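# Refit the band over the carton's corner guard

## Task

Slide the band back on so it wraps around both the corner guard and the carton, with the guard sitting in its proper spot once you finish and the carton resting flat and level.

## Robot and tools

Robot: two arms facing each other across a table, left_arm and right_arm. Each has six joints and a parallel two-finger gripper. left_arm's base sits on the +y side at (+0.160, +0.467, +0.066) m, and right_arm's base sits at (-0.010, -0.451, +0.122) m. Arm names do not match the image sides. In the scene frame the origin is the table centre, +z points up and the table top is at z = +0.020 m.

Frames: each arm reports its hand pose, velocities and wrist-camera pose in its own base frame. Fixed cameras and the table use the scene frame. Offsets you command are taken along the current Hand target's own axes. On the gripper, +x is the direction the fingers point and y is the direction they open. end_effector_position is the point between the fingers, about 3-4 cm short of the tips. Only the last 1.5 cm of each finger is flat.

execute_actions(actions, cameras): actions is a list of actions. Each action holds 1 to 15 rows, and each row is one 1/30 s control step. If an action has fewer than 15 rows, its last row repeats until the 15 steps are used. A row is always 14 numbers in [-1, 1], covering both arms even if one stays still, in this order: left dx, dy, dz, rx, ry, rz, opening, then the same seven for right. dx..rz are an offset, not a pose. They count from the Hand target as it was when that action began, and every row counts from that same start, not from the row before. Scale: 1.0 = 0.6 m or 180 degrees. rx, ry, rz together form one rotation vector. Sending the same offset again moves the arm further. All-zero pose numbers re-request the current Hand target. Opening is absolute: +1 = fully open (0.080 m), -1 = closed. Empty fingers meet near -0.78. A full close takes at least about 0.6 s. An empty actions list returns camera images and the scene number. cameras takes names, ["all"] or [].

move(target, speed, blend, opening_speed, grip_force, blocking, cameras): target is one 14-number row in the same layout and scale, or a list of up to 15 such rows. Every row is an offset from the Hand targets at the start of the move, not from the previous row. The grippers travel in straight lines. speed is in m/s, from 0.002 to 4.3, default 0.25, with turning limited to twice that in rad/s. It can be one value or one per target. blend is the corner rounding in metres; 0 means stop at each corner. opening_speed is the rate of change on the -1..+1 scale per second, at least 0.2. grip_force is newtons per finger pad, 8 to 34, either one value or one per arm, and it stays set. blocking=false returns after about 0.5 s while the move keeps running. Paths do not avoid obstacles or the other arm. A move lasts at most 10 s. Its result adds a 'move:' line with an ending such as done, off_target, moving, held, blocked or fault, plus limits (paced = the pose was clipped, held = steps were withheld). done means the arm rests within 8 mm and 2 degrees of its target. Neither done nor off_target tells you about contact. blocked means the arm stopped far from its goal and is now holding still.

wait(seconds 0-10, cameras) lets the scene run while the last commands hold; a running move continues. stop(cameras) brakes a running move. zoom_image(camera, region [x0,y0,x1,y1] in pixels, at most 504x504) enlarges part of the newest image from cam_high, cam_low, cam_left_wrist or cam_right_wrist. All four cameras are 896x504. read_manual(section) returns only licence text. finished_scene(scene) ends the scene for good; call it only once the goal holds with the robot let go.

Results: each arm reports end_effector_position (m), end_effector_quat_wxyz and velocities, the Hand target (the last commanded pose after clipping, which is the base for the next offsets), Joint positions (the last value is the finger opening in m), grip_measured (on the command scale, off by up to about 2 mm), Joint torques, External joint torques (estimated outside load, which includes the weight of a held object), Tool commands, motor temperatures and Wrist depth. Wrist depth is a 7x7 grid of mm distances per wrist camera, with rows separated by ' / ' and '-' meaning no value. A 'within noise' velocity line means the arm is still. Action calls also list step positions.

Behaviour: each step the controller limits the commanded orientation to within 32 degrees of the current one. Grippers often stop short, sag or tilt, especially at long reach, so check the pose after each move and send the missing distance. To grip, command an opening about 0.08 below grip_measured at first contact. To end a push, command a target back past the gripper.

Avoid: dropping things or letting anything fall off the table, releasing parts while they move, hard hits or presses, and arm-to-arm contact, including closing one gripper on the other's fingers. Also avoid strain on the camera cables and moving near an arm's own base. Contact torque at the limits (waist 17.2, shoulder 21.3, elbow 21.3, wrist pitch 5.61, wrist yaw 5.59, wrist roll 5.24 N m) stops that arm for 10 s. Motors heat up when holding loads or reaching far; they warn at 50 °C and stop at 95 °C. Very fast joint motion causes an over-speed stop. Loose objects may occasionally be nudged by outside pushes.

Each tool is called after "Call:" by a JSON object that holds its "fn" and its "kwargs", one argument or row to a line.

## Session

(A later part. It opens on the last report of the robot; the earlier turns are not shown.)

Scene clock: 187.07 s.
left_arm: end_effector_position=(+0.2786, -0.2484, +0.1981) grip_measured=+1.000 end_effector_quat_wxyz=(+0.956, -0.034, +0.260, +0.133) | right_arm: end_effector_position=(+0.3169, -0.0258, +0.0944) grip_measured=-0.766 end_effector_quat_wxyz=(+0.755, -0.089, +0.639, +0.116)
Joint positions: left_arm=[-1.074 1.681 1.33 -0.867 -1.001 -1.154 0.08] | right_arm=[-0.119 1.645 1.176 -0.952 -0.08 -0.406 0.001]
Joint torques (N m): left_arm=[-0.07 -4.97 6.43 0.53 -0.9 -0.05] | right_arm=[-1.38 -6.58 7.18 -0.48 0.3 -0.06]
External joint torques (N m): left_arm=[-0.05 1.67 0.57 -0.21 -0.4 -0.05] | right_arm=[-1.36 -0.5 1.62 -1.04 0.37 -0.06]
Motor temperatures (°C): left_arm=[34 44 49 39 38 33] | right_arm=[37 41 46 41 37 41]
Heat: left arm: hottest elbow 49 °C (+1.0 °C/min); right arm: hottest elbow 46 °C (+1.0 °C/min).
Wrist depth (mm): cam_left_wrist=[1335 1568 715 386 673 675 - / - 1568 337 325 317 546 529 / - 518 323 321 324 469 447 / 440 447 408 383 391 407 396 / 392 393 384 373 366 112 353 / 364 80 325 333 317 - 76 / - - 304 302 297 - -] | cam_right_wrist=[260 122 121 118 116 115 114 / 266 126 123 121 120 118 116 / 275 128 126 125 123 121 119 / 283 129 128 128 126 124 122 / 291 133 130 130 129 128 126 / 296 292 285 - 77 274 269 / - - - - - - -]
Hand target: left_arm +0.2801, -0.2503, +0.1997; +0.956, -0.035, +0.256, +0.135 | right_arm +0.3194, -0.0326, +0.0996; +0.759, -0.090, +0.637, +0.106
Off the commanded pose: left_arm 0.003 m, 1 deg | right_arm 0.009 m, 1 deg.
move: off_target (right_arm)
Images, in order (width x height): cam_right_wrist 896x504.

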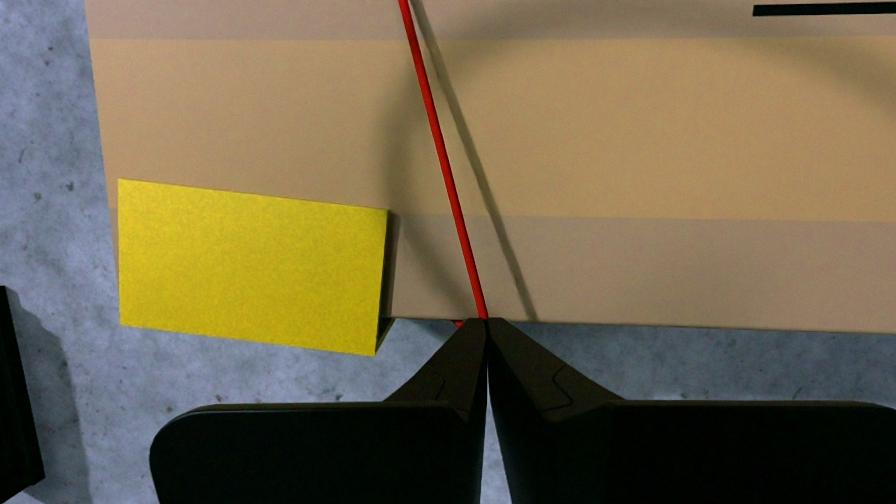

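Call:
{"fn": "move", "kwargs": {
  "target": [
    [0,0,0,0,0,0,1,0.021,0,0.006,0,0,0,-1],
    [0,0,0,0,0,0,1,0.021,0,0.006,0,0,0,-0.3],
    [0,0,0,0,0,0,1,-0.074,0,0.013,0,0,0,-0.3],
    [0,0,0,0,0,0,1,-0.087,0.077,-0.061,0,0,0,-0.75],
    [0,0,0,0,0,0,1,0.056,0.077,-0.086,0,0,0,-0.75]
  ],
  "speed": [0.06,0.05,0.1,0.12,0.1],
  "opening_speed": 0.8,
  "cameras": ["cam_right_wrist","cam_left_wrist"]
}}

Scene clock: 219.47 s.
left_arm: end_effector_position=(+0.2786, -0.2484, +0.1981) grip_measured=+1.000 end_effector_quat_wxyz=(+0.956, -0.034, +0.260, +0.133) | right_arm: end_effector_position=(+0.2660, -0.0015, +0.0612) grip_measured=-0.747 end_effector_quat_wxyz=(+0.762, -0.090, +0.632, +0.106)
Joint positions: left_arm=[-1.074 1.681 1.33 -0.867 -1.001 -1.154 0.08] | right_arm=[-0.036 1.464 0.858 -0.788 -0.054 -0.31 0.001]
Joint torques (N m): left_arm=[-0.13 -4.84 6.3 0.54 -0.87 -0.07] | right_arm=[0.28 -4.5 3.91 0.64 -0.04 0.12]
External joint torques (N m): left_arm=[-0.13 1.86 0.39 -0.2 -0.35 -0.07] | right_arm=[0.26 0.11 -1.45 0.06 0.01 0.12]
Heat: left arm: hottest elbow 49 °C (+0.0 °C/min); right arm: hottest elbow 45 °C (+1.0 °C/min).
Wrist depth (mm): cam_left_wrist=[- - 682 393 602 620 562 / - - 337 327 317 530 535 / - 512 322 324 323 464 455 / 428 445 408 381 391 404 394 / 396 397 383 374 359 336 353 / 363 80 324 333 316 - 76 / - - 305 302 299 - -] | cam_right_wrist=[227 89 88 87 89 88 88 / 232 91 90 89 91 90 90 / 239 93 92 91 230 159 177 / 242 242 238 237 235 232 231 / 250 248 243 241 240 238 237 / 254 252 250 90 74 244 241 / - - - - - - -]
Hand target: left_arm +0.2801, -0.2503, +0.1997; +0.956, -0.035, +0.256, +0.135 | right_arm +0.2635, -0.0007, +0.0576; +0.759, -0.090, +0.637, +0.106
Off the commanded pose: left_arm 0.003 m, 1 deg | right_arm 0.005 m, 1 deg.
move: done
Images, in order (width x height): cam_left_wrist 896x504, cam_right_wrist 896x504.

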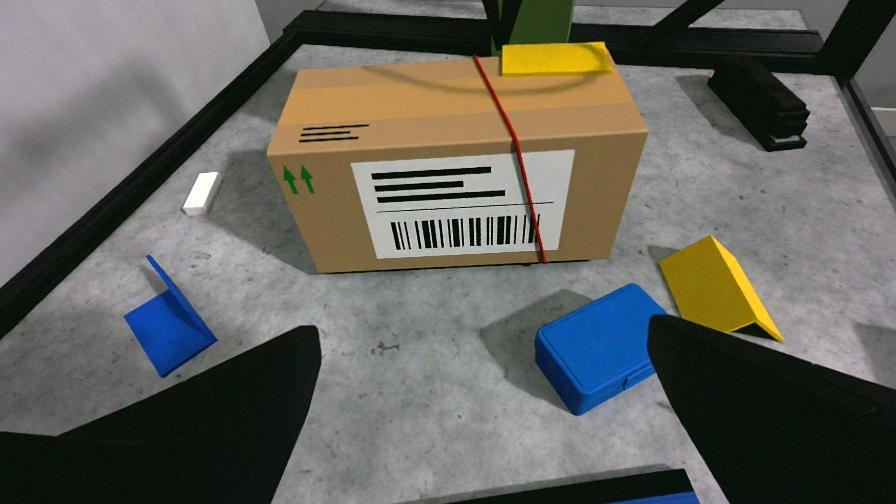

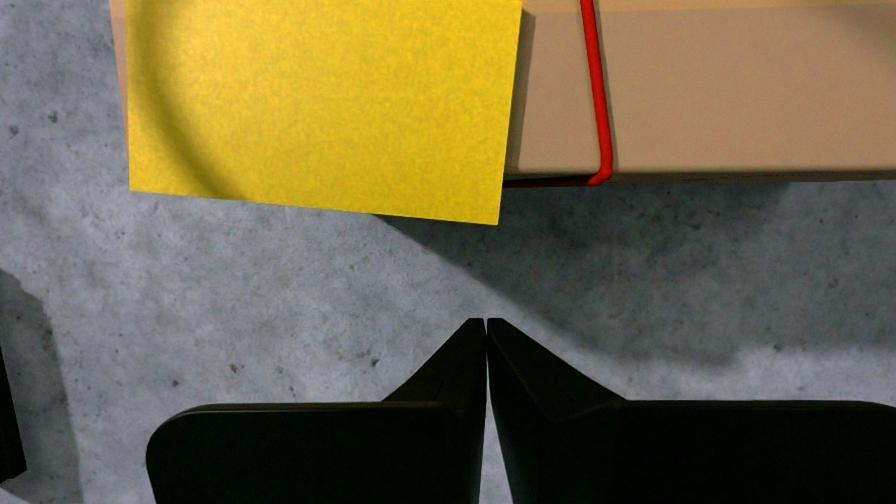

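Call:
{"fn": "move", "kwargs": {
  "target": [
    [0,0,0,0,0,0,1,0,0.02,0,0,0,0,-0.75],
    [0,0,0,0,0,0,1,0.008,0.02,0.047,0,0,0,-0.75]
  ],
  "speed": 0.04,
  "cameras": ["cam_right_wrist"]
}}

Scene clock: 230.47 s.
left_arm: end_effector_position=(+0.2786, -0.2484, +0.1981) grip_measured=+1.000 end_effector_quat_wxyz=(+0.956, -0.034, +0.260, +0.133) | right_arm: end_effector_position=(+0.2817, +0.0178, +0.0542) grip_measured=-0.747 end_effector_quat_wxyz=(+0.754, -0.089, +0.642, +0.107)
Joint positions: left_arm=[-1.074 1.681 1.33 -0.867 -1.001 -1.154 0.08] | right_arm=[0.041 1.556 0.918 -0.778 -0.041 -0.234 0.001]
Joint torques (N m): left_arm=[-0.02 -4.83 6.34 0.53 -0.88 -0.07] | right_arm=[0.3 -4.92 6.79 0.53 -0.03 0.11]
External joint torques (N m): left_arm=[-0.05 1.86 0.47 -0.19 -0.37 -0.07] | right_arm=[0.28 0.23 1.54 -0.02 0.02 0.11]
Heat: left arm: hottest elbow 49 °C (+0.0 °C/min); right arm: hottest elbow 45 °C (+0.0 °C/min).
Wrist depth (mm): cam_left_wrist=[- - 701 376 699 633 590 / 1379 1568 339 326 318 549 531 / 1418 513 321 324 324 464 456 / 436 445 409 382 389 419 395 / 393 402 382 372 375 325 355 / 365 80 324 333 320 - 76 / - - 303 302 302 - -] | cam_right_wrist=[219 83 82 81 81 80 79 / 224 82 82 81 81 82 81 / 230 84 83 - 82 84 83 / 236 87 87 - 84 86 85 / 245 240 240 87 233 230 228 / 249 247 245 89 74 237 234 / - - - - - - -]
Hand target: left_arm +0.2801, -0.2503, +0.1997; +0.956, -0.035, +0.256, +0.135 | right_arm +0.2876, +0.0187, +0.0577; +0.759, -0.090, +0.637, +0.106
Off the commanded pose: left_arm 0.003 m, 1 deg | right_arm 0.007 m, 1 deg.
move: done
Images, in order (width x height): cam_right_wrist 896x504.

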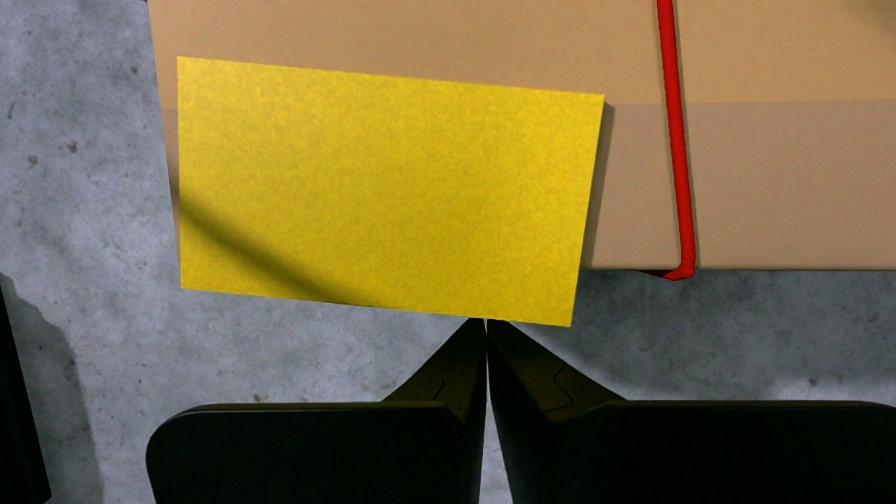

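Call:
{"fn": "move", "kwargs": {
  "target": [0,0,0,0,0,0,1,0.003,0,0.0165,0,0,0,-0.75],
  "speed": 0.03,
  "cameras": ["cam_right_wrist"]
}}

Scene clock: 251.97 s.
left_arm: end_effector_position=(+0.2786, -0.2484, +0.1981) grip_measured=+1.000 end_effector_quat_wxyz=(+0.956, -0.034, +0.260, +0.133) | right_arm: end_effector_position=(+0.2914, +0.0204, +0.0542) grip_measured=-0.747 end_effector_quat_wxyz=(+0.754, -0.089, +0.642, +0.107)
Joint positions: left_arm=[-1.074 1.681 1.33 -0.867 -1.001 -1.154 0.08] | right_arm=[0.049 1.593 0.955 -0.778 -0.04 -0.226 0.001]
Joint torques (N m): left_arm=[0.03 -4.89 6.24 0.54 -0.86 -0.05] | right_arm=[0.24 -5.28 6.76 0.55 -0.02 0.1]
External joint torques (N m): left_arm=[-0.01 1.8 0.37 -0.19 -0.35 -0.05] | right_arm=[0.23 0.17 1.48 0 0.02 0.1]
Heat: left arm: hottest elbow 49 °C (+0.0 °C/min); right arm: hottest elbow 45 °C (+0.0 °C/min).
Wrist depth (mm): cam_left_wrist=[1179 - 703 669 690 - 588 / 1342 - 338 325 314 536 530 / - 504 322 324 324 463 455 / 426 444 408 382 391 408 396 / 394 384 385 373 385 112 351 / 364 79 324 333 321 - 76 / - - 304 302 298 - -] | cam_right_wrist=[220 83 82 81 81 79 79 / 223 84 82 82 82 81 81 / 231 84 83 - 82 84 83 / 238 - 86 - 84 86 85 / 244 89 88 87 89 230 228 / 251 247 245 90 74 235 233 / - - - - - - -]
Hand target: left_arm +0.2801, -0.2503, +0.1997; +0.956, -0.035, +0.256, +0.135 | right_arm +0.2973, +0.0215, +0.0577; +0.759, -0.090, +0.637, +0.106
Off the commanded pose: left_arm 0.003 m, 1 deg | right_arm 0.007 m, 1 deg.
move: done
Images, in order (width x height): cam_right_wrist 896x504.

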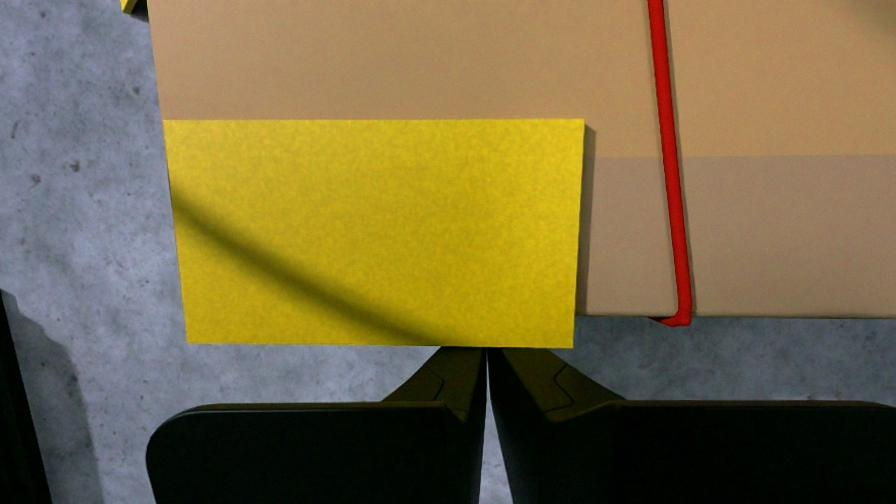

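Call:
{"fn": "move", "kwargs": {
  "target": [
    [0,0,0,0,0,0,1,-0.009,0,-0.049,0,0,0,-0.75],
    [0,0,0,0,0,0,1,-0.091,0,-0.035,0,0,0,-0.75],
    [0,0,0,0,0,0,1,-0.05,-0.06,0.026,0,0,0,-0.3],
    [0,0,0,0,0,0,1,-0.012,-0.06,0.02,0,0,0,-0.3]
  ],
  "speed": [0.06,0.12,0.1,0.05],
  "cameras": ["cam_right_wrist"]
}}

Call:
{"fn": "zoom_image", "kwargs": {
  "camera": "cam_right_wrist",
  "region": [380, 250, 640, 430]
}}

Scene clock: 276.73 s.
left_arm: end_effector_position=(+0.2786, -0.2484, +0.1981) grip_measured=+1.000 end_effector_quat_wxyz=(+0.956, -0.034, +0.260, +0.133) | right_arm: end_effector_position=(+0.3200, -0.0101, +0.0756) grip_measured=-0.303 end_effector_quat_wxyz=(+0.763, -0.092, +0.631, +0.104)
Joint positions: left_arm=[-1.074 1.681 1.33 -0.867 -1.001 -1.154 0.08] | right_arm=[-0.057 1.649 1.1 -0.841 -0.054 -0.332 0.021]
Joint torques (N m): left_arm=[-0.09 -4.87 6.28 0.54 -0.91 -0.07] | right_arm=[-0.21 -4.97 2.95 1.68 -0.2 -0.03]
External joint torques (N m): left_arm=[-0.17 1.76 0.46 -0.18 -0.39 -0.07] | right_arm=[-0.2 1.11 -2.59 1.05 -0.15 -0.03]
Heat: left arm: hottest elbow 49 °C (+0.0 °C/min); right arm: hottest elbow 48 °C (+3.0 °C/min).
Wrist depth (mm): cam_left_wrist=[- 1705 749 364 753 601 568 / 1350 1597 362 325 315 538 535 / - 513 322 324 325 468 447 / 456 447 408 380 391 408 396 / 394 388 383 376 366 335 353 / 365 80 325 335 320 - 76 / - - 304 304 302 - -] | cam_right_wrist=[- 106 105 104 103 103 102 / 109 108 107 107 106 105 104 / 112 111 110 109 108 107 107 / 257 110 109 111 111 109 109 / 262 112 112 113 113 112 111 / 268 114 113 262 67 256 257 / - - - 267 77 - -]
Hand target: left_arm +0.2801, -0.2503, +0.1997; +0.956, -0.035, +0.256, +0.135 | right_arm +0.3174, -0.0102, +0.0669; +0.759, -0.090, +0.637, +0.106
Off the commanded pose: left_arm 0.003 m, 1 deg | right_arm 0.009 m, 1 deg.
move: off_target (right_arm)
Images, in order (width x height): cam_right_wrist 896x504.

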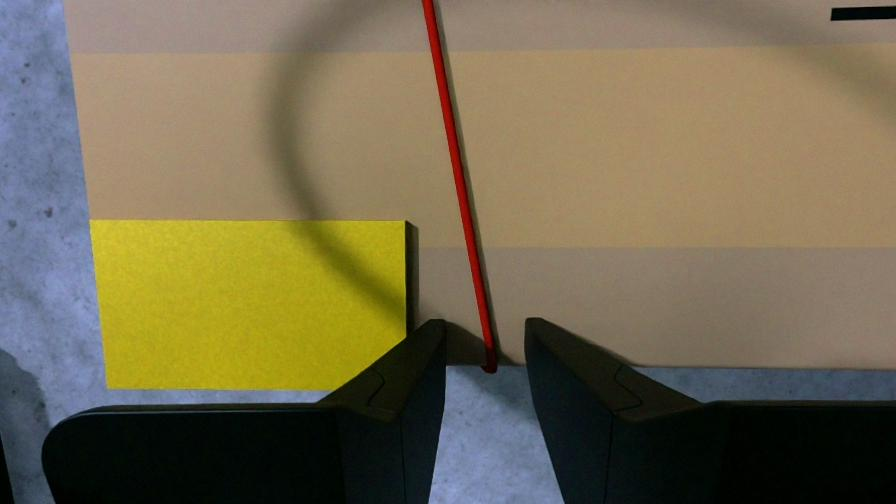

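Scaled by 1.938.

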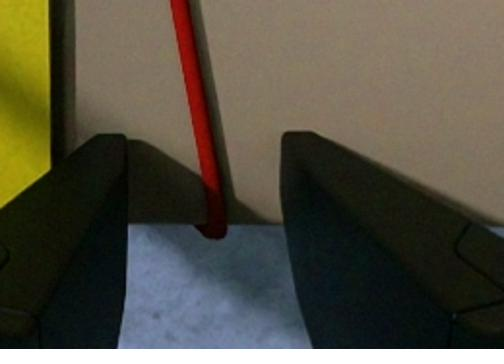

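Call:
{"fn": "move", "kwargs": {
  "target": [
    [0,0,0,0,0,0,1,0.004,0,-0.001,0,0,0,-0.3],
    [0,0,0,0,0,0,1,0.004,0,-0.001,0,0,0,-1],
    [0,0,0,0,0,0,1,-0.042,0,-0.0095,0,0,0,-1],
    [0,0,0,0,0,0,1,-0.058,0,-0.041,0,0,0,-1]
  ],
  "speed": [0.04,0.04,0.05,0.05],
  "blend": [0,0,0.005,0],
  "opening_speed": 0.8,
  "cameras": ["cam_right_wrist"]
}}

Call:
{"fn": "zoom_image", "kwargs": {
  "camera": "cam_right_wrist",
  "region": [300, 180, 640, 430]
}}

Scene clock: 291.53 s.
left_arm: end_effector_position=(+0.2786, -0.2484, +0.1981) grip_measured=+1.000 end_effector_quat_wxyz=(+0.956, -0.034, +0.260, +0.133) | right_arm: end_effector_position=(+0.2913, -0.0180, +0.0967) grip_measured=-0.767 end_effector_quat_wxyz=(+0.758, -0.090, +0.637, +0.107)
Joint positions: left_arm=[-1.074 1.681 1.33 -0.867 -1.001 -1.154 0.08] | right_arm=[-0.094 1.535 1.072 -0.946 -0.063 -0.369 0.001]
Joint torques (N m): left_arm=[-0.1 -4.88 6.47 0.53 -0.89 -0.07] | right_arm=[-0.27 -7.01 4.06 0.26 -0.11 -0.05]
External joint torques (N m): left_arm=[-0.12 1.85 0.58 -0.19 -0.37 -0.07] | right_arm=[-0.26 -1.66 -1.53 -0.31 -0.04 -0.05]
Heat: left arm: hottest elbow 49 °C (+0.0 °C/min); right arm: hottest elbow 46 °C (+1.0 °C/min).
Wrist depth (mm): cam_left_wrist=[- - 809 594 637 671 727 / - - 338 326 316 539 538 / 1275 505 321 323 326 469 450 / 429 441 408 378 389 410 396 / 398 394 382 373 371 112 352 / 366 80 324 332 317 - 76 / - - 303 301 300 - -] | cam_right_wrist=[261 125 123 122 121 120 118 / 268 127 126 124 124 123 121 / 275 127 127 127 127 126 124 / 281 131 129 272 268 266 263 / 287 286 283 276 275 272 270 / 295 292 289 - 77 279 276 / - - - - - - -]
Hand target: left_arm +0.2801, -0.2503, +0.1997; +0.956, -0.035, +0.256, +0.135 | right_arm +0.2882, -0.0185, +0.0969; +0.758, -0.090, +0.637, +0.106
Off the commanded pose: left_arm 0.003 m, 1 deg | right_arm 0.003 m, 0 deg.
move: done; target 2's new opening was sent with right_arm's hand 0.011 m and 1 deg from that target
Images, in order (width x height): cam_right_wrist 896x504.

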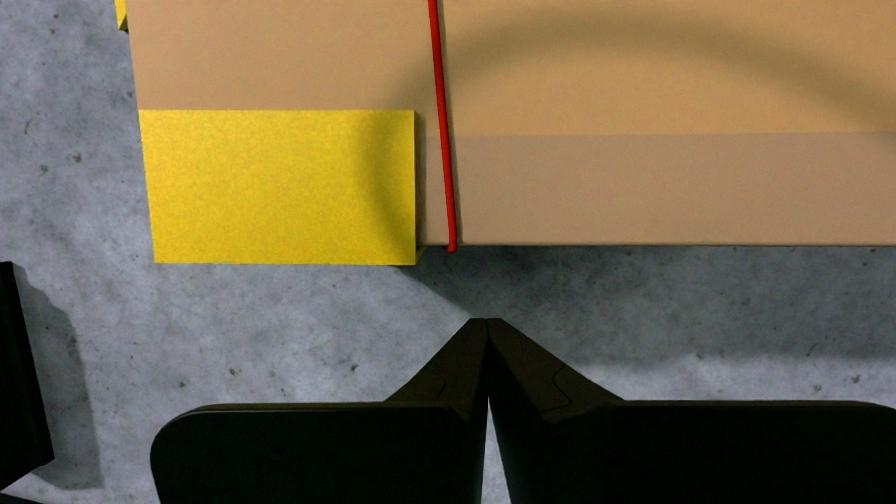

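Scaled by 1.482.

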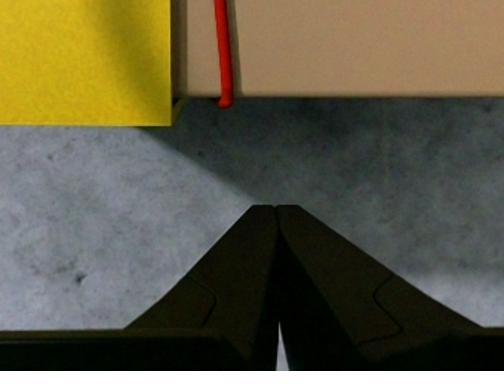

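Call:
{"fn": "move", "kwargs": {
  "target": [
    [0,0,0,0,0,0,1,-0.033,0,0.006,0,0.02,0,-0.51],
    [0,0,0,0,0,0,1,0.006,0.008,0.064,0,0.0583,0,-0.51],
    [0,0,0,0,0,0,1,0.045,0.008,0.057,0,0.0583,0,-0.51]
  ],
  "speed": [0.08,0.08,0.05],
  "cameras": ["cam_right_wrist"]
}}

Call:
{"fn": "zoom_image", "kwargs": {
  "camera": "cam_right_wrist",
  "region": [380, 270, 640, 450]
}}

Scene clock: 316.90 s.
left_arm: end_effector_position=(+0.2786, -0.2484, +0.1981) grip_measured=+1.000 end_effector_quat_wxyz=(+0.956, -0.034, +0.260, +0.133) | right_arm: end_effector_position=(+0.3261, -0.0039, +0.0800) grip_measured=-0.513 end_effector_quat_wxyz=(+0.701, -0.099, +0.699, +0.098)
Joint positions: left_arm=[-1.074 1.681 1.33 -0.867 -1.001 -1.154 0.08] | right_arm=[-0.011 1.804 1.315 -1.079 0.002 -0.29 0.012]
Joint torques (N m): left_arm=[-0.12 -4.82 6.35 0.53 -0.86 -0.05] | right_arm=[0.19 -6.88 3.79 0.27 0 0.11]
External joint torques (N m): left_arm=[-0.15 1.86 0.48 -0.19 -0.35 -0.05] | right_arm=[0.19 0.09 -1.46 -0.03 0.02 0.11]
Heat: left arm: hottest elbow 49 °C (+0.0 °C/min); right arm: hottest elbow 46 °C (+0.0 °C/min).
Wrist depth (mm): cam_left_wrist=[1262 1493 693 371 675 654 - / - - 335 325 316 539 519 / 1328 514 322 324 324 463 451 / 437 447 408 381 388 402 397 / 393 394 383 374 366 335 352 / 363 80 328 334 317 - 76 / - - 303 302 298 - -] | cam_right_wrist=[95 95 94 94 93 92 91 / 102 100 99 98 97 96 96 / 109 106 105 103 103 101 101 / 265 110 108 108 108 107 106 / 280 114 113 113 114 113 112 / 298 293 - - 71 279 274 / - - - - - - -]
Hand target: left_arm +0.2801, -0.2503, +0.1997; +0.956, -0.035, +0.256, +0.135 | right_arm +0.3238, -0.0034, +0.0762; +0.697, -0.099, +0.703, +0.098
Off the commanded pose: left_arm 0.003 m, 1 deg | right_arm 0.004 m, 1 deg.
move: done
Images, in order (width x height): cam_right_wrist 896x504.

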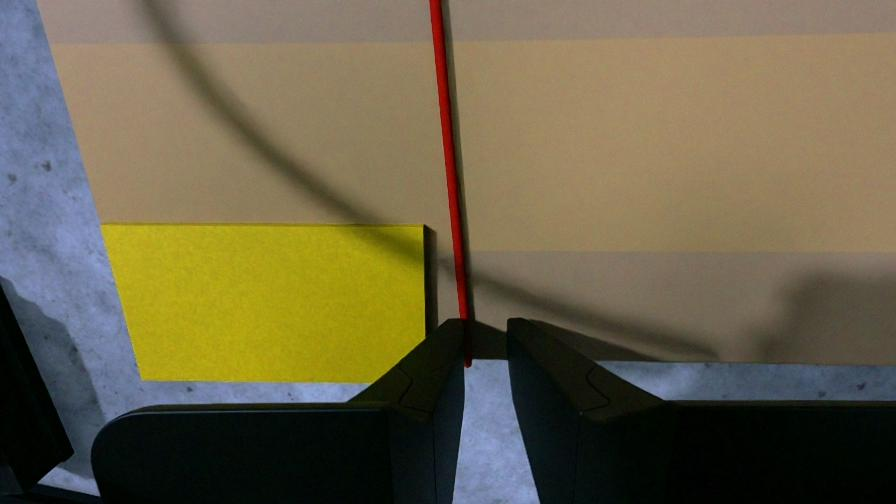

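Scaled by 1.938.

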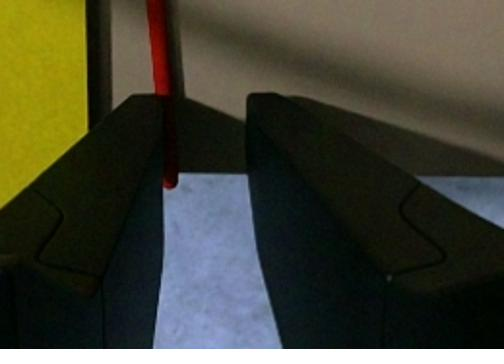

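Call:
{"fn": "move", "kwargs": {
  "target": [
    [0,0,0,0,0,0,1,0,0.0045,0.003,0,0,0,-0.51],
    [0,0,0,0,0,0,1,0.02,0.0045,0.003,0,0,0,-0.51],
    [0,0,0,0,0,0,1,0.02,0.0045,0.003,0,0,0,-1],
    [0,0,0,0,0,0,1,-0.02,0.0045,0.003,0,0,0,-1]
  ],
  "speed": [0.04,0.04,0.04,0.05],
  "opening_speed": 0.8,
  "cameras": ["cam_right_wrist"]
}}

Call:
{"fn": "zoom_image", "kwargs": {
  "camera": "cam_right_wrist",
  "region": [300, 180, 640, 430]
}}

Scene clock: 331.40 s.
left_arm: end_effector_position=(+0.2786, -0.2484, +0.1981) grip_measured=+1.000 end_effector_quat_wxyz=(+0.956, -0.034, +0.260, +0.133) | right_arm: end_effector_position=(+0.3225, -0.0002, +0.0834) grip_measured=-0.766 end_effector_quat_wxyz=(+0.694, -0.099, +0.706, +0.099)
Joint positions: left_arm=[-1.074 1.681 1.33 -0.867 -1.001 -1.154 0.08] | right_arm=[0 1.804 1.328 -1.113 0.002 -0.281 0.001]
Joint torques (N m): left_arm=[-0.01 -4.93 6.4 0.54 -0.86 -0.03] | right_arm=[-0.05 -7.68 6.63 -0.82 -0.03 0.1]
External joint torques (N m): left_arm=[-0.01 1.78 0.49 -0.19 -0.35 -0.03] | right_arm=[0.01 -0.7 1.36 -1.09 -0.01 0.1]
Heat: left arm: hottest elbow 49 °C (+0.0 °C/min); right arm: hottest elbow 45 °C (-3.0 °C/min).
Wrist depth (mm): cam_left_wrist=[1321 1671 709 366 695 666 532 / 1418 1568 338 327 316 543 551 / - 510 322 324 323 464 450 / 449 446 406 381 391 401 398 / 393 397 385 373 330 332 352 / 364 80 327 333 316 - 76 / - - 304 302 302 - -] | cam_right_wrist=[98 97 96 95 95 93 93 / 237 103 101 100 99 98 97 / 253 108 107 106 105 103 103 / 273 113 109 111 112 109 108 / 285 118 117 115 118 116 114 / 298 298 - - 77 284 278 / - - - - - - -]
Hand target: left_arm +0.2801, -0.2503, +0.1997; +0.956, -0.035, +0.256, +0.135 | right_arm +0.3249, -0.0002, +0.0882; +0.697, -0.099, +0.703, +0.098
Off the commanded pose: left_arm 0.003 m, 1 deg | right_arm 0.005 m, 1 deg.
move: done; target 3's new opening was sent with right_arm's hand 0.012 m and 1 deg from that target
Images, in order (width x height): cam_right_wrist 896x504.

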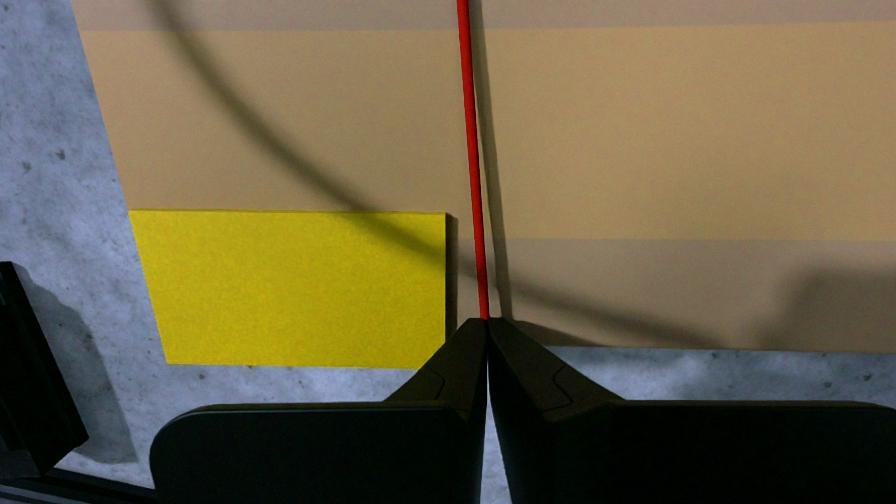

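Scaled by 1.482.

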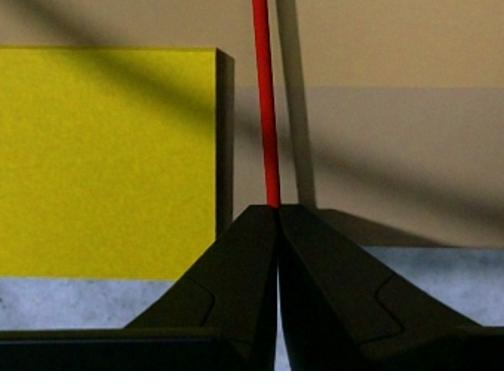

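Call:
{"fn": "move", "kwargs": {
  "target": [
    [0,0,0,0,0,0,1,-0.01,-0.03,0,0,0,0,-1],
    [0,0,0,0,0,0,1,-0.02,-0.03,-0.057,0,0,0,-1]
  ],
  "speed": [0.04,0.04],
  "blend": [0.004,0],
  "cameras": ["cam_right_wrist"]
}}

Call:
{"fn": "zoom_image", "kwargs": {
  "camera": "cam_right_wrist",
  "region": [300, 180, 640, 430]
}}

Scene clock: 339.23 s.
left_arm: end_effector_position=(+0.2786, -0.2484, +0.1981) grip_measured=+1.000 end_effector_quat_wxyz=(+0.956, -0.034, +0.260, +0.133) | right_arm: end_effector_position=(+0.2998, -0.0268, +0.0996) grip_measured=-0.767 end_effector_quat_wxyz=(+0.697, -0.098, +0.704, +0.098)
Joint positions: left_arm=[-1.074 1.681 1.33 -0.867 -1.001 -1.154 0.08] | right_arm=[-0.087 1.706 1.277 -1.152 0.004 -0.365 0.001]
Joint torques (N m): left_arm=[0.05 -4.79 6.44 0.51 -0.89 -0.04] | right_arm=[-0.23 -8.15 3.79 0.01 -0.05 -0.05]
External joint torques (N m): left_arm=[0.01 1.84 0.61 -0.21 -0.38 -0.05] | right_arm=[-0.23 -1.73 -1.63 -0.31 -0.02 -0.06]
Heat: left arm: hottest elbow 49 °C (+0.0 °C/min); right arm: hottest elbow 45 °C (-3.0 °C/min).
Wrist depth (mm): cam_left_wrist=[1256 1694 711 656 740 594 574 / 1314 - 339 326 315 545 551 / - 508 322 324 326 465 451 / 462 444 406 381 388 418 395 / 395 393 384 376 366 331 354 / 364 80 325 333 318 - 76 / - - 304 303 297 - -] | cam_right_wrist=[114 113 112 111 110 109 108 / 118 117 116 116 115 114 113 / 268 123 121 124 123 121 119 / 288 282 129 277 275 271 269 / 302 302 299 289 291 289 280 / 317 318 314 - 77 303 301 / - - - - - - -]
Hand target: left_arm +0.2801, -0.2503, +0.1997; +0.956, -0.035, +0.256, +0.135 | right_arm +0.2971, -0.0269, +0.1006; +0.697, -0.099, +0.703, +0.098
Off the commanded pose: left_arm 0.003 m, 1 deg | right_arm 0.003 m, 0 deg.
move: done
Images, in order (width x height): cam_right_wrist 896x504.

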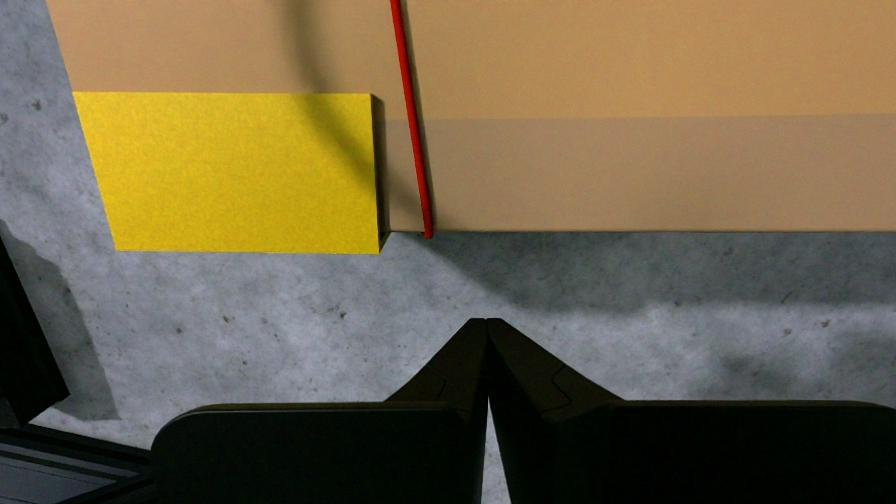

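Scaled by 1.482.

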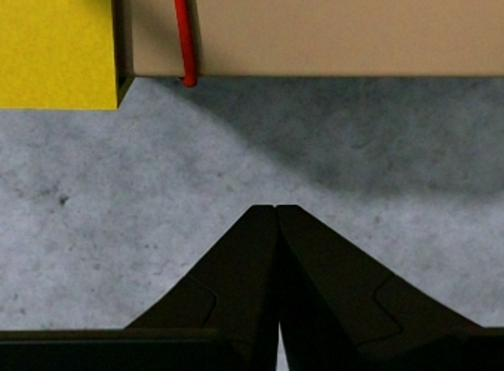

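Call:
{"fn": "move", "kwargs": {
  "target": [
    [0,0,0,0,0,0,1,-0.017,0,0,0,0,0,-0.51],
    [0,0,0,0,0,0,1,0,0.024,0.051,0,0,0,-0.51],
    [0,0,0,0,0,0,1,0.06,0.024,0.051,0,0,0,-0.51],
    [0,0,0,0,0,0,1,0.06,0.024,0.051,0,0,0,-1],
    [0,0,0,0,0,0,1,0.024,0.024,0.051,0,0,0,-1],
    [0,0,0,0,0,0,1,0.024,0.004,0.051,0,0,0,-1]
  ],
  "speed": [0.08,0.08,0.05,0.04,0.04,0.04],
  "opening_speed": 0.8,
  "cameras": ["cam_right_wrist"]
}}

Call:
{"fn": "zoom_image", "kwargs": {
  "camera": "cam_right_wrist",
  "region": [300, 180, 640, 430]
}}

Scene clock: 434.47 s.
left_arm: end_effector_position=(+0.2786, -0.2484, +0.1981) grip_measured=+1.000 end_effector_quat_wxyz=(+0.956, -0.034, +0.260, +0.133) | right_arm: end_effector_position=(+0.3229, -0.0109, +0.0820) grip_measured=-0.766 end_effector_quat_wxyz=(+0.695, -0.099, +0.705, +0.104)
Joint positions: left_arm=[-1.074 1.681 1.33 -0.867 -1.001 -1.154 0.08] | right_arm=[-0.036 1.806 1.325 -1.106 -0.005 -0.325 0.001]
Joint torques (N m): left_arm=[0.03 -4.79 6.37 0.53 -0.88 -0.06] | right_arm=[-1.03 -7.18 6.82 -0.66 0.26 -0.05]
External joint torques (N m): left_arm=[0.02 1.88 0.52 -0.19 -0.37 -0.06] | right_arm=[-1.07 -0.29 1.57 -0.96 0.29 -0.05]
Heat: left arm: hottest elbow 50 °C (+1.0 °C/min); right arm: hottest shoulder 43 °C (+1.0 °C/min). Fold the left arm in close to its base, or ease its load, before you think long.
Wrist depth (mm): cam_left_wrist=[1196 1628 729 366 693 688 208 / - 542 338 326 316 544 528 / 1294 505 321 324 324 467 451 / 437 443 410 380 390 406 394 / 397 388 384 376 333 331 354 / 362 80 325 333 320 - 76 / - - 304 302 300 - -] | cam_right_wrist=[98 96 96 95 93 92 91 / 103 103 100 99 98 96 96 / 110 107 106 104 104 101 101 / - 112 109 110 110 107 106 / 288 118 116 115 116 114 112 / 304 299 294 - 77 281 274 / - - - - - - -]
Hand target: left_arm +0.2801, -0.2503, +0.1997; +0.956, -0.035, +0.256, +0.135 | right_arm +0.3258, -0.0162, +0.0859; +0.697, -0.099, +0.703, +0.098
Off the commanded pose: left_arm 0.003 m, 1 deg | right_arm 0.007 m, 1 deg.
MOTOR HOT: joint 3 (elbow) of the left arm reports 50 °C; the controller stops that arm at 95 °C. To cool a motor, set the load down, stop pushing, or move to a pose that needs little force.
move: done; target 4's new opening was sent with right_arm's hand 0.011 m and 1 deg from that target
Images, in order (width x height): cam_right_wrist 896x504.

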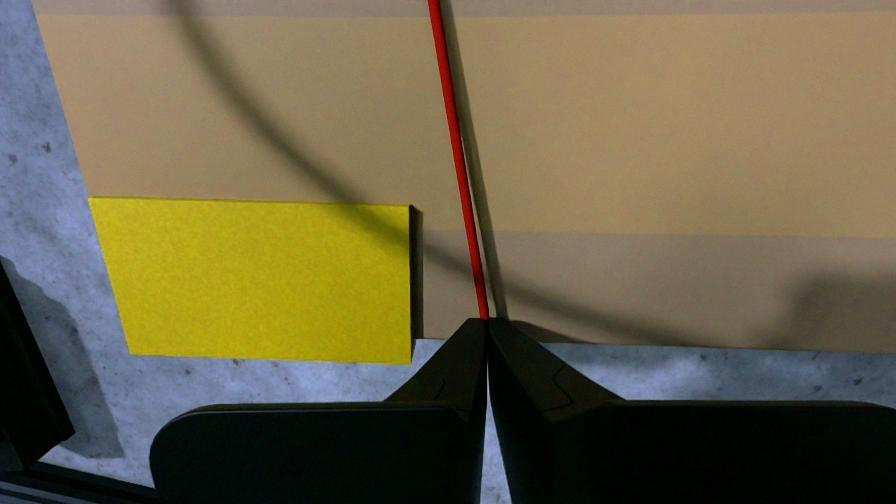

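Scaled by 1.482.

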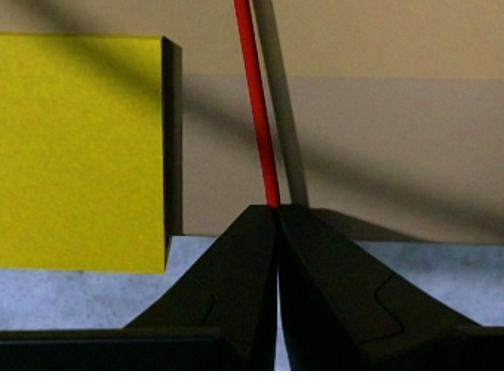

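Call:
{"fn": "move", "kwargs": {
  "target": [
    [0,0,0,0,0,0,1,-0.01,0,-0.022,0,0,0,-1],
    [0,0,0,0,0,0,1,-0.01,0.05,-0.022,0,0,0,-1]
  ],
  "speed": [0.04,0.05],
  "cameras": ["cam_right_wrist"]
}}

Call:
{"fn": "zoom_image", "kwargs": {
  "camera": "cam_right_wrist",
  "region": [300, 180, 640, 430]
}}

Scene clock: 446.73 s.
left_arm: end_effector_position=(+0.2786, -0.2484, +0.1981) grip_measured=+1.000 end_effector_quat_wxyz=(+0.956, -0.034, +0.260, +0.133) | right_arm: end_effector_position=(+0.3108, +0.0104, +0.0898) grip_measured=-0.766 end_effector_quat_wxyz=(+0.699, -0.098, +0.701, +0.101)
Joint positions: left_arm=[-1.074 1.681 1.33 -0.867 -1.001 -1.154 0.08] | right_arm=[0.032 1.744 1.282 -1.111 -0.003 -0.251 0.001]
Joint torques (N m): left_arm=[-0.13 -4.85 6.38 0.55 -0.86 -0.05] | right_arm=[-0.13 -9.19 3.42 -0.84 0.17 0.1]
External joint torques (N m): left_arm=[-0.12 1.85 0.49 -0.18 -0.35 -0.05] | right_arm=[-0.21 -2.58 -1.93 -1.17 0.2 0.1]
Heat: left arm: hottest elbow 50 °C (+1.0 °C/min); right arm: hottest elbow 45 °C (+2.0 °C/min). Fold the left arm in close to its base, or ease its load, before you think long.
Wrist depth (mm): cam_left_wrist=[1301 - 709 669 649 723 568 / 1275 - 338 325 317 542 555 / - 503 321 324 325 467 448 / 439 444 407 379 391 408 396 / 396 396 382 376 352 333 353 / 363 80 323 332 318 - 76 / - - 304 301 301 - -] | cam_right_wrist=[237 104 103 102 101 101 100 / 246 110 109 108 106 105 105 / 261 115 113 112 112 110 109 / 276 122 119 116 119 117 116 / 289 292 125 121 278 277 272 / 306 307 301 - 77 289 285 / - - - - - - -]
Hand target: left_arm +0.2801, -0.2503, +0.1997; +0.956, -0.035, +0.256, +0.135 | right_arm +0.3048, +0.0090, +0.0919; +0.697, -0.099, +0.703, +0.098
Off the commanded pose: left_arm 0.003 m, 1 deg | right_arm 0.006 m, 1 deg.
MOTOR HOT: still on. Joint 3 (elbow) of the left arm reports 50 °C.
move: done
Images, in order (width x height): cam_right_wrist 896x504.

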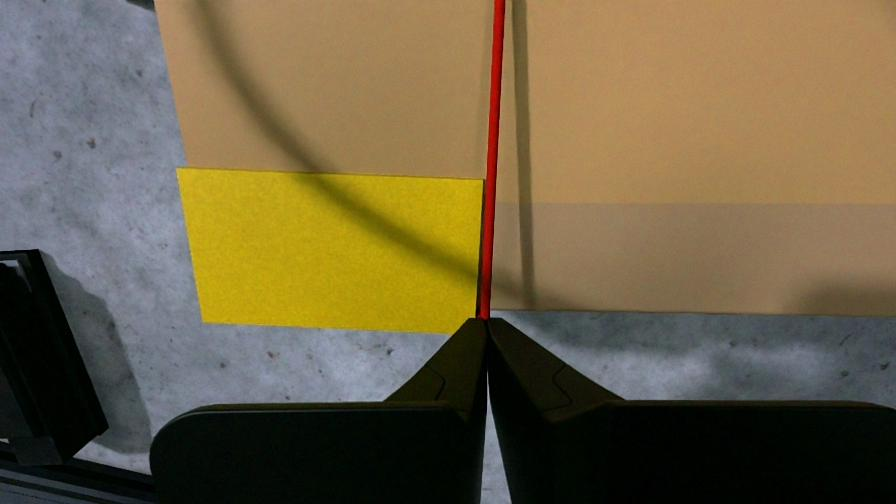

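Scaled by 1.482.

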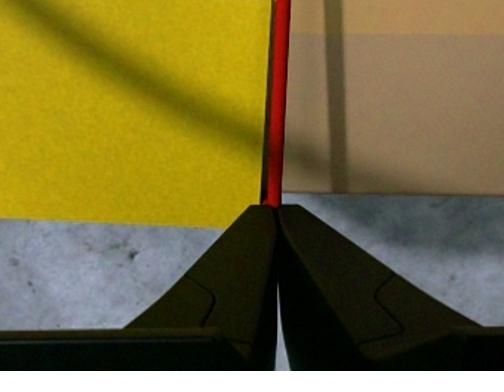

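Call:
{"fn": "move", "kwargs": {
  "target": [0,0,0,0,0,0,1,0,0.042,0,0,0,0,-1],
  "speed": 0.08,
  "cameras": ["cam_right_wrist"]
}}

Scene clock: 478.00 s.
left_arm: end_effector_position=(+0.2786, -0.2484, +0.1981) grip_measured=+1.000 end_effector_quat_wxyz=(+0.956, -0.034, +0.260, +0.133) | right_arm: end_effector_position=(+0.3043, +0.0330, +0.0902) grip_measured=-0.766 end_effector_quat_wxyz=(+0.700, -0.099, +0.701, +0.098)
Joint positions: left_arm=[-1.074 1.681 1.33 -0.867 -1.001 -1.154 0.08] | right_arm=[0.109 1.724 1.26 -1.108 0.002 -0.17 0.001]
Joint torques (N m): left_arm=[-0.05 -4.85 6.47 0.54 -0.88 -0.05] | right_arm=[0.26 -8.97 3.33 -0.91 -0.01 0.11]
External joint torques (N m): left_arm=[-0.09 1.84 0.58 -0.19 -0.37 -0.05] | right_arm=[0.26 -2.57 -1.99 -1.24 0 0.11]
Heat: left arm: hottest elbow 50 °C (+0.0 °C/min); right arm: hottest shoulder 43 °C (-1.0 °C/min). Fold the left arm in close to its base, or ease its load, before you think long.
Wrist depth (mm): cam_left_wrist=[- - 686 684 697 614 566 / - - 340 326 317 547 517 / 1262 500 322 324 325 469 453 / 443 447 407 381 388 399 396 / 393 386 384 375 364 332 357 / 364 80 324 333 317 - 76 / - - 304 303 299 - -] | cam_right_wrist=[234 232 104 102 102 101 101 / 246 244 109 109 107 106 106 / 259 114 113 112 113 111 110 / 271 270 119 117 119 118 117 / 272 289 125 121 281 278 123 / 268 305 301 - 77 292 289 / - - - - - - -]
Hand target: left_arm +0.2801, -0.2503, +0.1997; +0.956, -0.035, +0.256, +0.135 | right_arm +0.2979, +0.0332, +0.0919; +0.697, -0.099, +0.703, +0.098
Off the commanded pose: left_arm 0.003 m, 1 deg | right_arm 0.007 m, 0 deg.
MOTOR HOT: still on. Joint 3 (elbow) of the left arm reports 50 °C.
move: done
Images, in order (width x height): cam_right_wrist 896x504.

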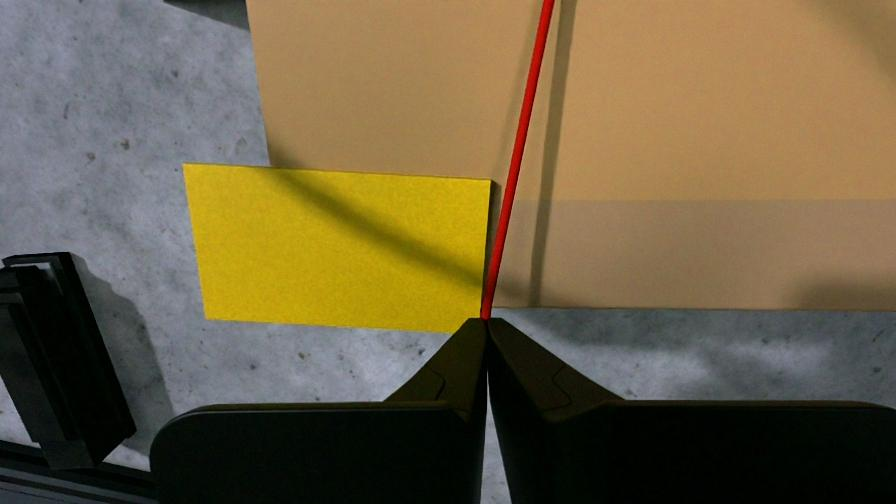

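Call:
{"fn": "move", "kwargs": {
  "target": [
    [0,0,0,0,0,0,1,0,-0.09,0,0,0,0,-1],
    [0,0,0,0,0,0,1,0.017,-0.09,0.006,0,0,0,-1],
    [0,0,0,0,0,0,1,0.017,-0.09,0.006,0,0,0,-0.4],
    [0,0,0,0,0,0,1,-0.07,-0.09,0.006,0,0,0,-0.4]
  ],
  "speed": 0.12,
  "cameras": ["cam_right_wrist"]
}}

Scene clock: 508.40 s.
left_arm: end_effector_position=(+0.2786, -0.2484, +0.1981) grip_measured=+1.000 end_effector_quat_wxyz=(+0.956, -0.034, +0.260, +0.133) | right_arm: end_effector_position=(+0.3130, -0.0170, +0.1274) grip_measured=-0.403 end_effector_quat_wxyz=(+0.689, -0.098, +0.711, +0.100)
Joint positions: left_arm=[-1.074 1.681 1.33 -0.867 -1.001 -1.154 0.08] | right_arm=[-0.053 1.756 1.446 -1.292 0.003 -0.334 0.017]
Joint torques (N m): left_arm=[-0.04 -4.75 6.23 0.56 -0.86 -0.05] | right_arm=[-0.11 -8 6.9 -0.17 0 0.07]
External joint torques (N m): left_arm=[-0.05 1.95 0.34 -0.17 -0.34 -0.05] | right_arm=[-0.1 -1.32 1.53 -0.46 0.02 0.07]
Motor temperatures (°C): left_arm=[33 44 50 38 38 33] | right_arm=[36 47 42 40 36 40]
Heat: left arm: hottest elbow 50 °C (+0.0 °C/min); right arm: hottest shoulder 47 °C (+4.0 °C/min). Fold the left arm in close to its base, or ease its load, before you think long.
Wrist depth (mm): cam_left_wrist=[- 2086 721 647 642 617 649 / - 1587 338 326 317 542 537 / - 503 322 324 326 465 456 / 458 447 408 381 390 402 396 / 396 396 383 376 376 337 355 / 364 80 324 333 319 - 76 / - - 304 303 298 - -] | cam_right_wrist=[270 138 136 134 132 131 131 / 283 145 144 142 140 138 137 / 301 151 151 150 148 146 144 / 314 161 159 309 305 300 296 / 331 339 333 324 320 320 316 / 325 357 - - 71 333 330 / - - - 373 - - -]
Hand target: left_arm +0.2801, -0.2503, +0.1997; +0.956, -0.035, +0.256, +0.135 | right_arm +0.3166, -0.0176, +0.1340; +0.697, -0.099, +0.703, +0.097
Off the commanded pose: left_arm 0.003 m, 1 deg | right_arm 0.007 m, 1 deg.
MOTOR HOT: still on. Joint 3 (elbow) of the left arm reports 50 °C.
move: done
Images, in order (width x height): cam_right_wrist 896x504.

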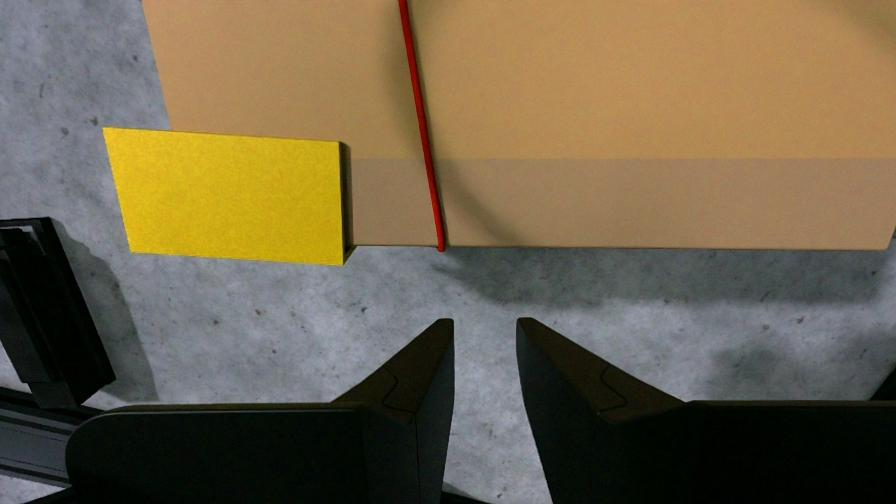

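Call:
{"fn": "move", "kwargs": {
  "target": [
    [0,0,0,0,0,0,1,0,0.257,0.026,0,0,0,-0.76],
    [0,0,0,0,0,0,1,0.11,0.257,0.026,0,0,0,-0.76],
    [0,0,0,0,0,0,1,0.11,0.2,0.026,0,0,0,-0.76]
  ],
  "speed": [0.25,0.15,0.06],
  "cameras": ["cam_right_wrist"]
}}

Scene clock: 539.80 s.
left_arm: end_effector_position=(+0.2786, -0.2484, +0.1981) grip_measured=+1.000 end_effector_quat_wxyz=(+0.956, -0.034, +0.260, +0.133) | right_arm: end_effector_position=(+0.2996, +0.1031, +0.0671) grip_measured=-0.757 end_effector_quat_wxyz=(+0.696, -0.099, +0.704, +0.098)
Joint positions: left_arm=[-1.074 1.681 1.33 -0.867 -1.001 -1.154 0.08] | right_arm=[0.331 1.796 1.251 -1.038 -0.001 0.053 0.001]
Joint torques (N m): left_arm=[-0.08 -4.86 6.37 0.54 -0.85 -0.07] | right_arm=[-0.28 -8.39 3.66 0.24 -0.01 -0.05]
External joint torques (N m): left_arm=[-0.08 1.78 0.55 -0.18 -0.35 -0.07] | right_arm=[-0.29 -1.57 -1.53 -0.06 0 -0.05]
Heat: left arm: hottest elbow 50 °C (+0.0 °C/min); right arm: hottest shoulder 45 °C (+2.0 °C/min). Fold the left arm in close to its base, or ease its load, before you think long.
Wrist depth (mm): cam_left_wrist=[1308 - 697 684 354 588 583 / 1301 1548 338 326 317 538 540 / - 514 322 324 324 469 447 / 431 444 408 381 386 413 395 / 392 387 382 374 362 334 353 / 363 80 324 334 318 - 76 / - - 304 303 300 - -] | cam_right_wrist=[211 211 208 206 81 80 80 / 222 220 221 217 84 84 84 / 236 233 232 230 90 88 88 / 249 247 246 243 92 92 91 / 236 261 257 253 97 96 95 / 234 273 - 88 73 101 101 / - - - - - - -]
Hand target: left_arm +0.2801, -0.2503, +0.1997; +0.956, -0.035, +0.256, +0.135 | right_arm +0.2980, +0.1018, +0.0677; +0.697, -0.099, +0.703, +0.097
Off the commanded pose: left_arm 0.003 m, 1 deg | right_arm 0.002 m, 0 deg.
MOTOR HOT: still on. Joint 3 (elbow) of the left arm reports 50 °C.
move: done
Images, in order (width x height): cam_right_wrist 896x504.

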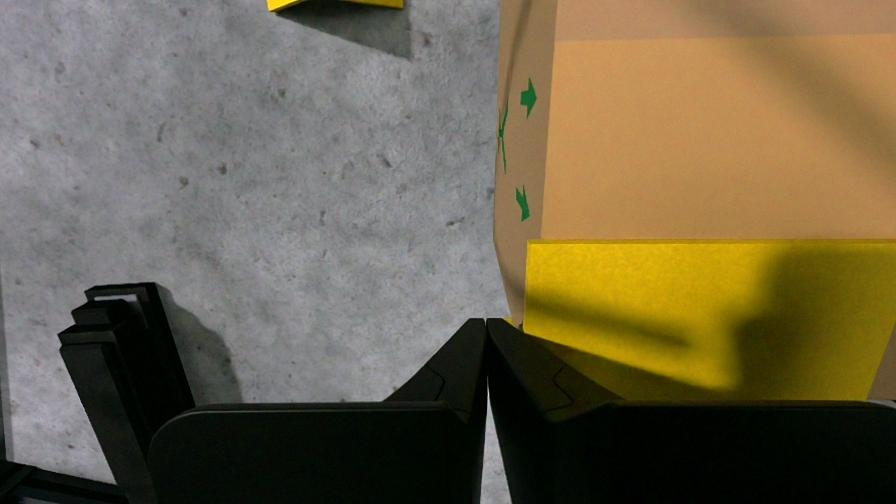

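Call:
{"fn": "move", "kwargs": {
  "target": [
    [0,0,0,0,0,0,1,0,-0.006,0,0,0,0,-0.76],
    [0,0,0,0,0,0,1,0,0.03,0,0,0,0,-0.76],
    [0,0,0,0,0,0,1,-0.13,0.03,0,0,0,0,-0.76],
    [0,0,0,0,0,0,1,-0.13,-0.13,-0.05,0,0,0,-0.76]
  ],
  "speed": [0.04,0.1,0.2,0.25],
  "blend": [0,0.005,0.02,0],
  "cameras": ["cam_right_wrist"]
}}

Scene clock: 554.23 s.
left_arm: end_effector_position=(+0.2786, -0.2484, +0.1981) grip_measured=+1.000 end_effector_quat_wxyz=(+0.956, -0.034, +0.260, +0.133) | right_arm: end_effector_position=(+0.2942, +0.0188, +0.1452) grip_measured=-0.757 end_effector_quat_wxyz=(+0.697, -0.099, +0.704, +0.096)
Joint positions: left_arm=[-1.074 1.681 1.33 -0.867 -1.001 -1.154 0.08] | right_arm=[0.066 1.665 1.413 -1.329 0.005 -0.211 0.001]
Joint torques (N m): left_arm=[-0.05 -4.83 6.34 0.55 -0.9 -0.06] | right_arm=[-0.09 -8 3.92 -0.03 -0.16 -0.06]
External joint torques (N m): left_arm=[-0.08 1.89 0.44 -0.18 -0.38 -0.06] | right_arm=[-0.12 -1.9 -1.49 -0.34 -0.14 -0.06]
Heat: left arm: hottest elbow 50 °C (+0.0 °C/min); right arm: hottest shoulder 46 °C (+0.0 °C/min). Fold the left arm in close to its base, or ease its load, before you think long.
Wrist depth (mm): cam_left_wrist=[- - 713 682 601 673 - / - - 338 326 313 540 512 / 1364 517 321 324 324 465 454 / 458 444 410 380 391 400 397 / 394 397 385 374 357 333 353 / 364 80 326 333 319 - 76 / - - 304 302 296 - -] | cam_right_wrist=[284 281 153 152 151 150 149 / 299 298 162 158 159 157 156 / 318 315 168 165 167 166 164 / 312 334 328 326 321 320 318 / 324 351 352 338 340 340 337 / 367 370 370 89 73 358 356 / - - - - - - -]
Hand target: left_arm +0.2801, -0.2503, +0.1997; +0.956, -0.035, +0.256, +0.135 | right_arm +0.2912, +0.0189, +0.1460; +0.697, -0.099, +0.703, +0.098
Off the commanded pose: left_arm 0.003 m, 1 deg | right_arm 0.003 m, 0 deg.
MOTOR HOT: still on. Joint 3 (elbow) of the left arm reports 50 °C.
move: done
Images, in order (width x height): cam_right_wrist 896x504.

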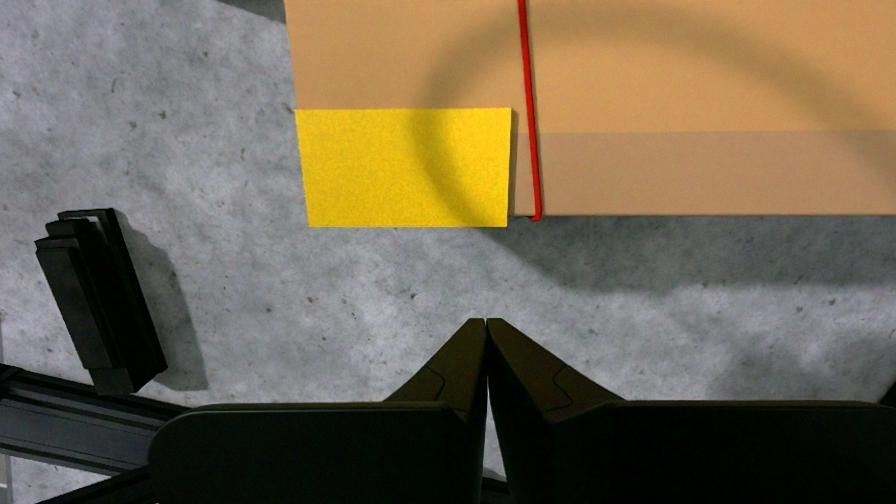

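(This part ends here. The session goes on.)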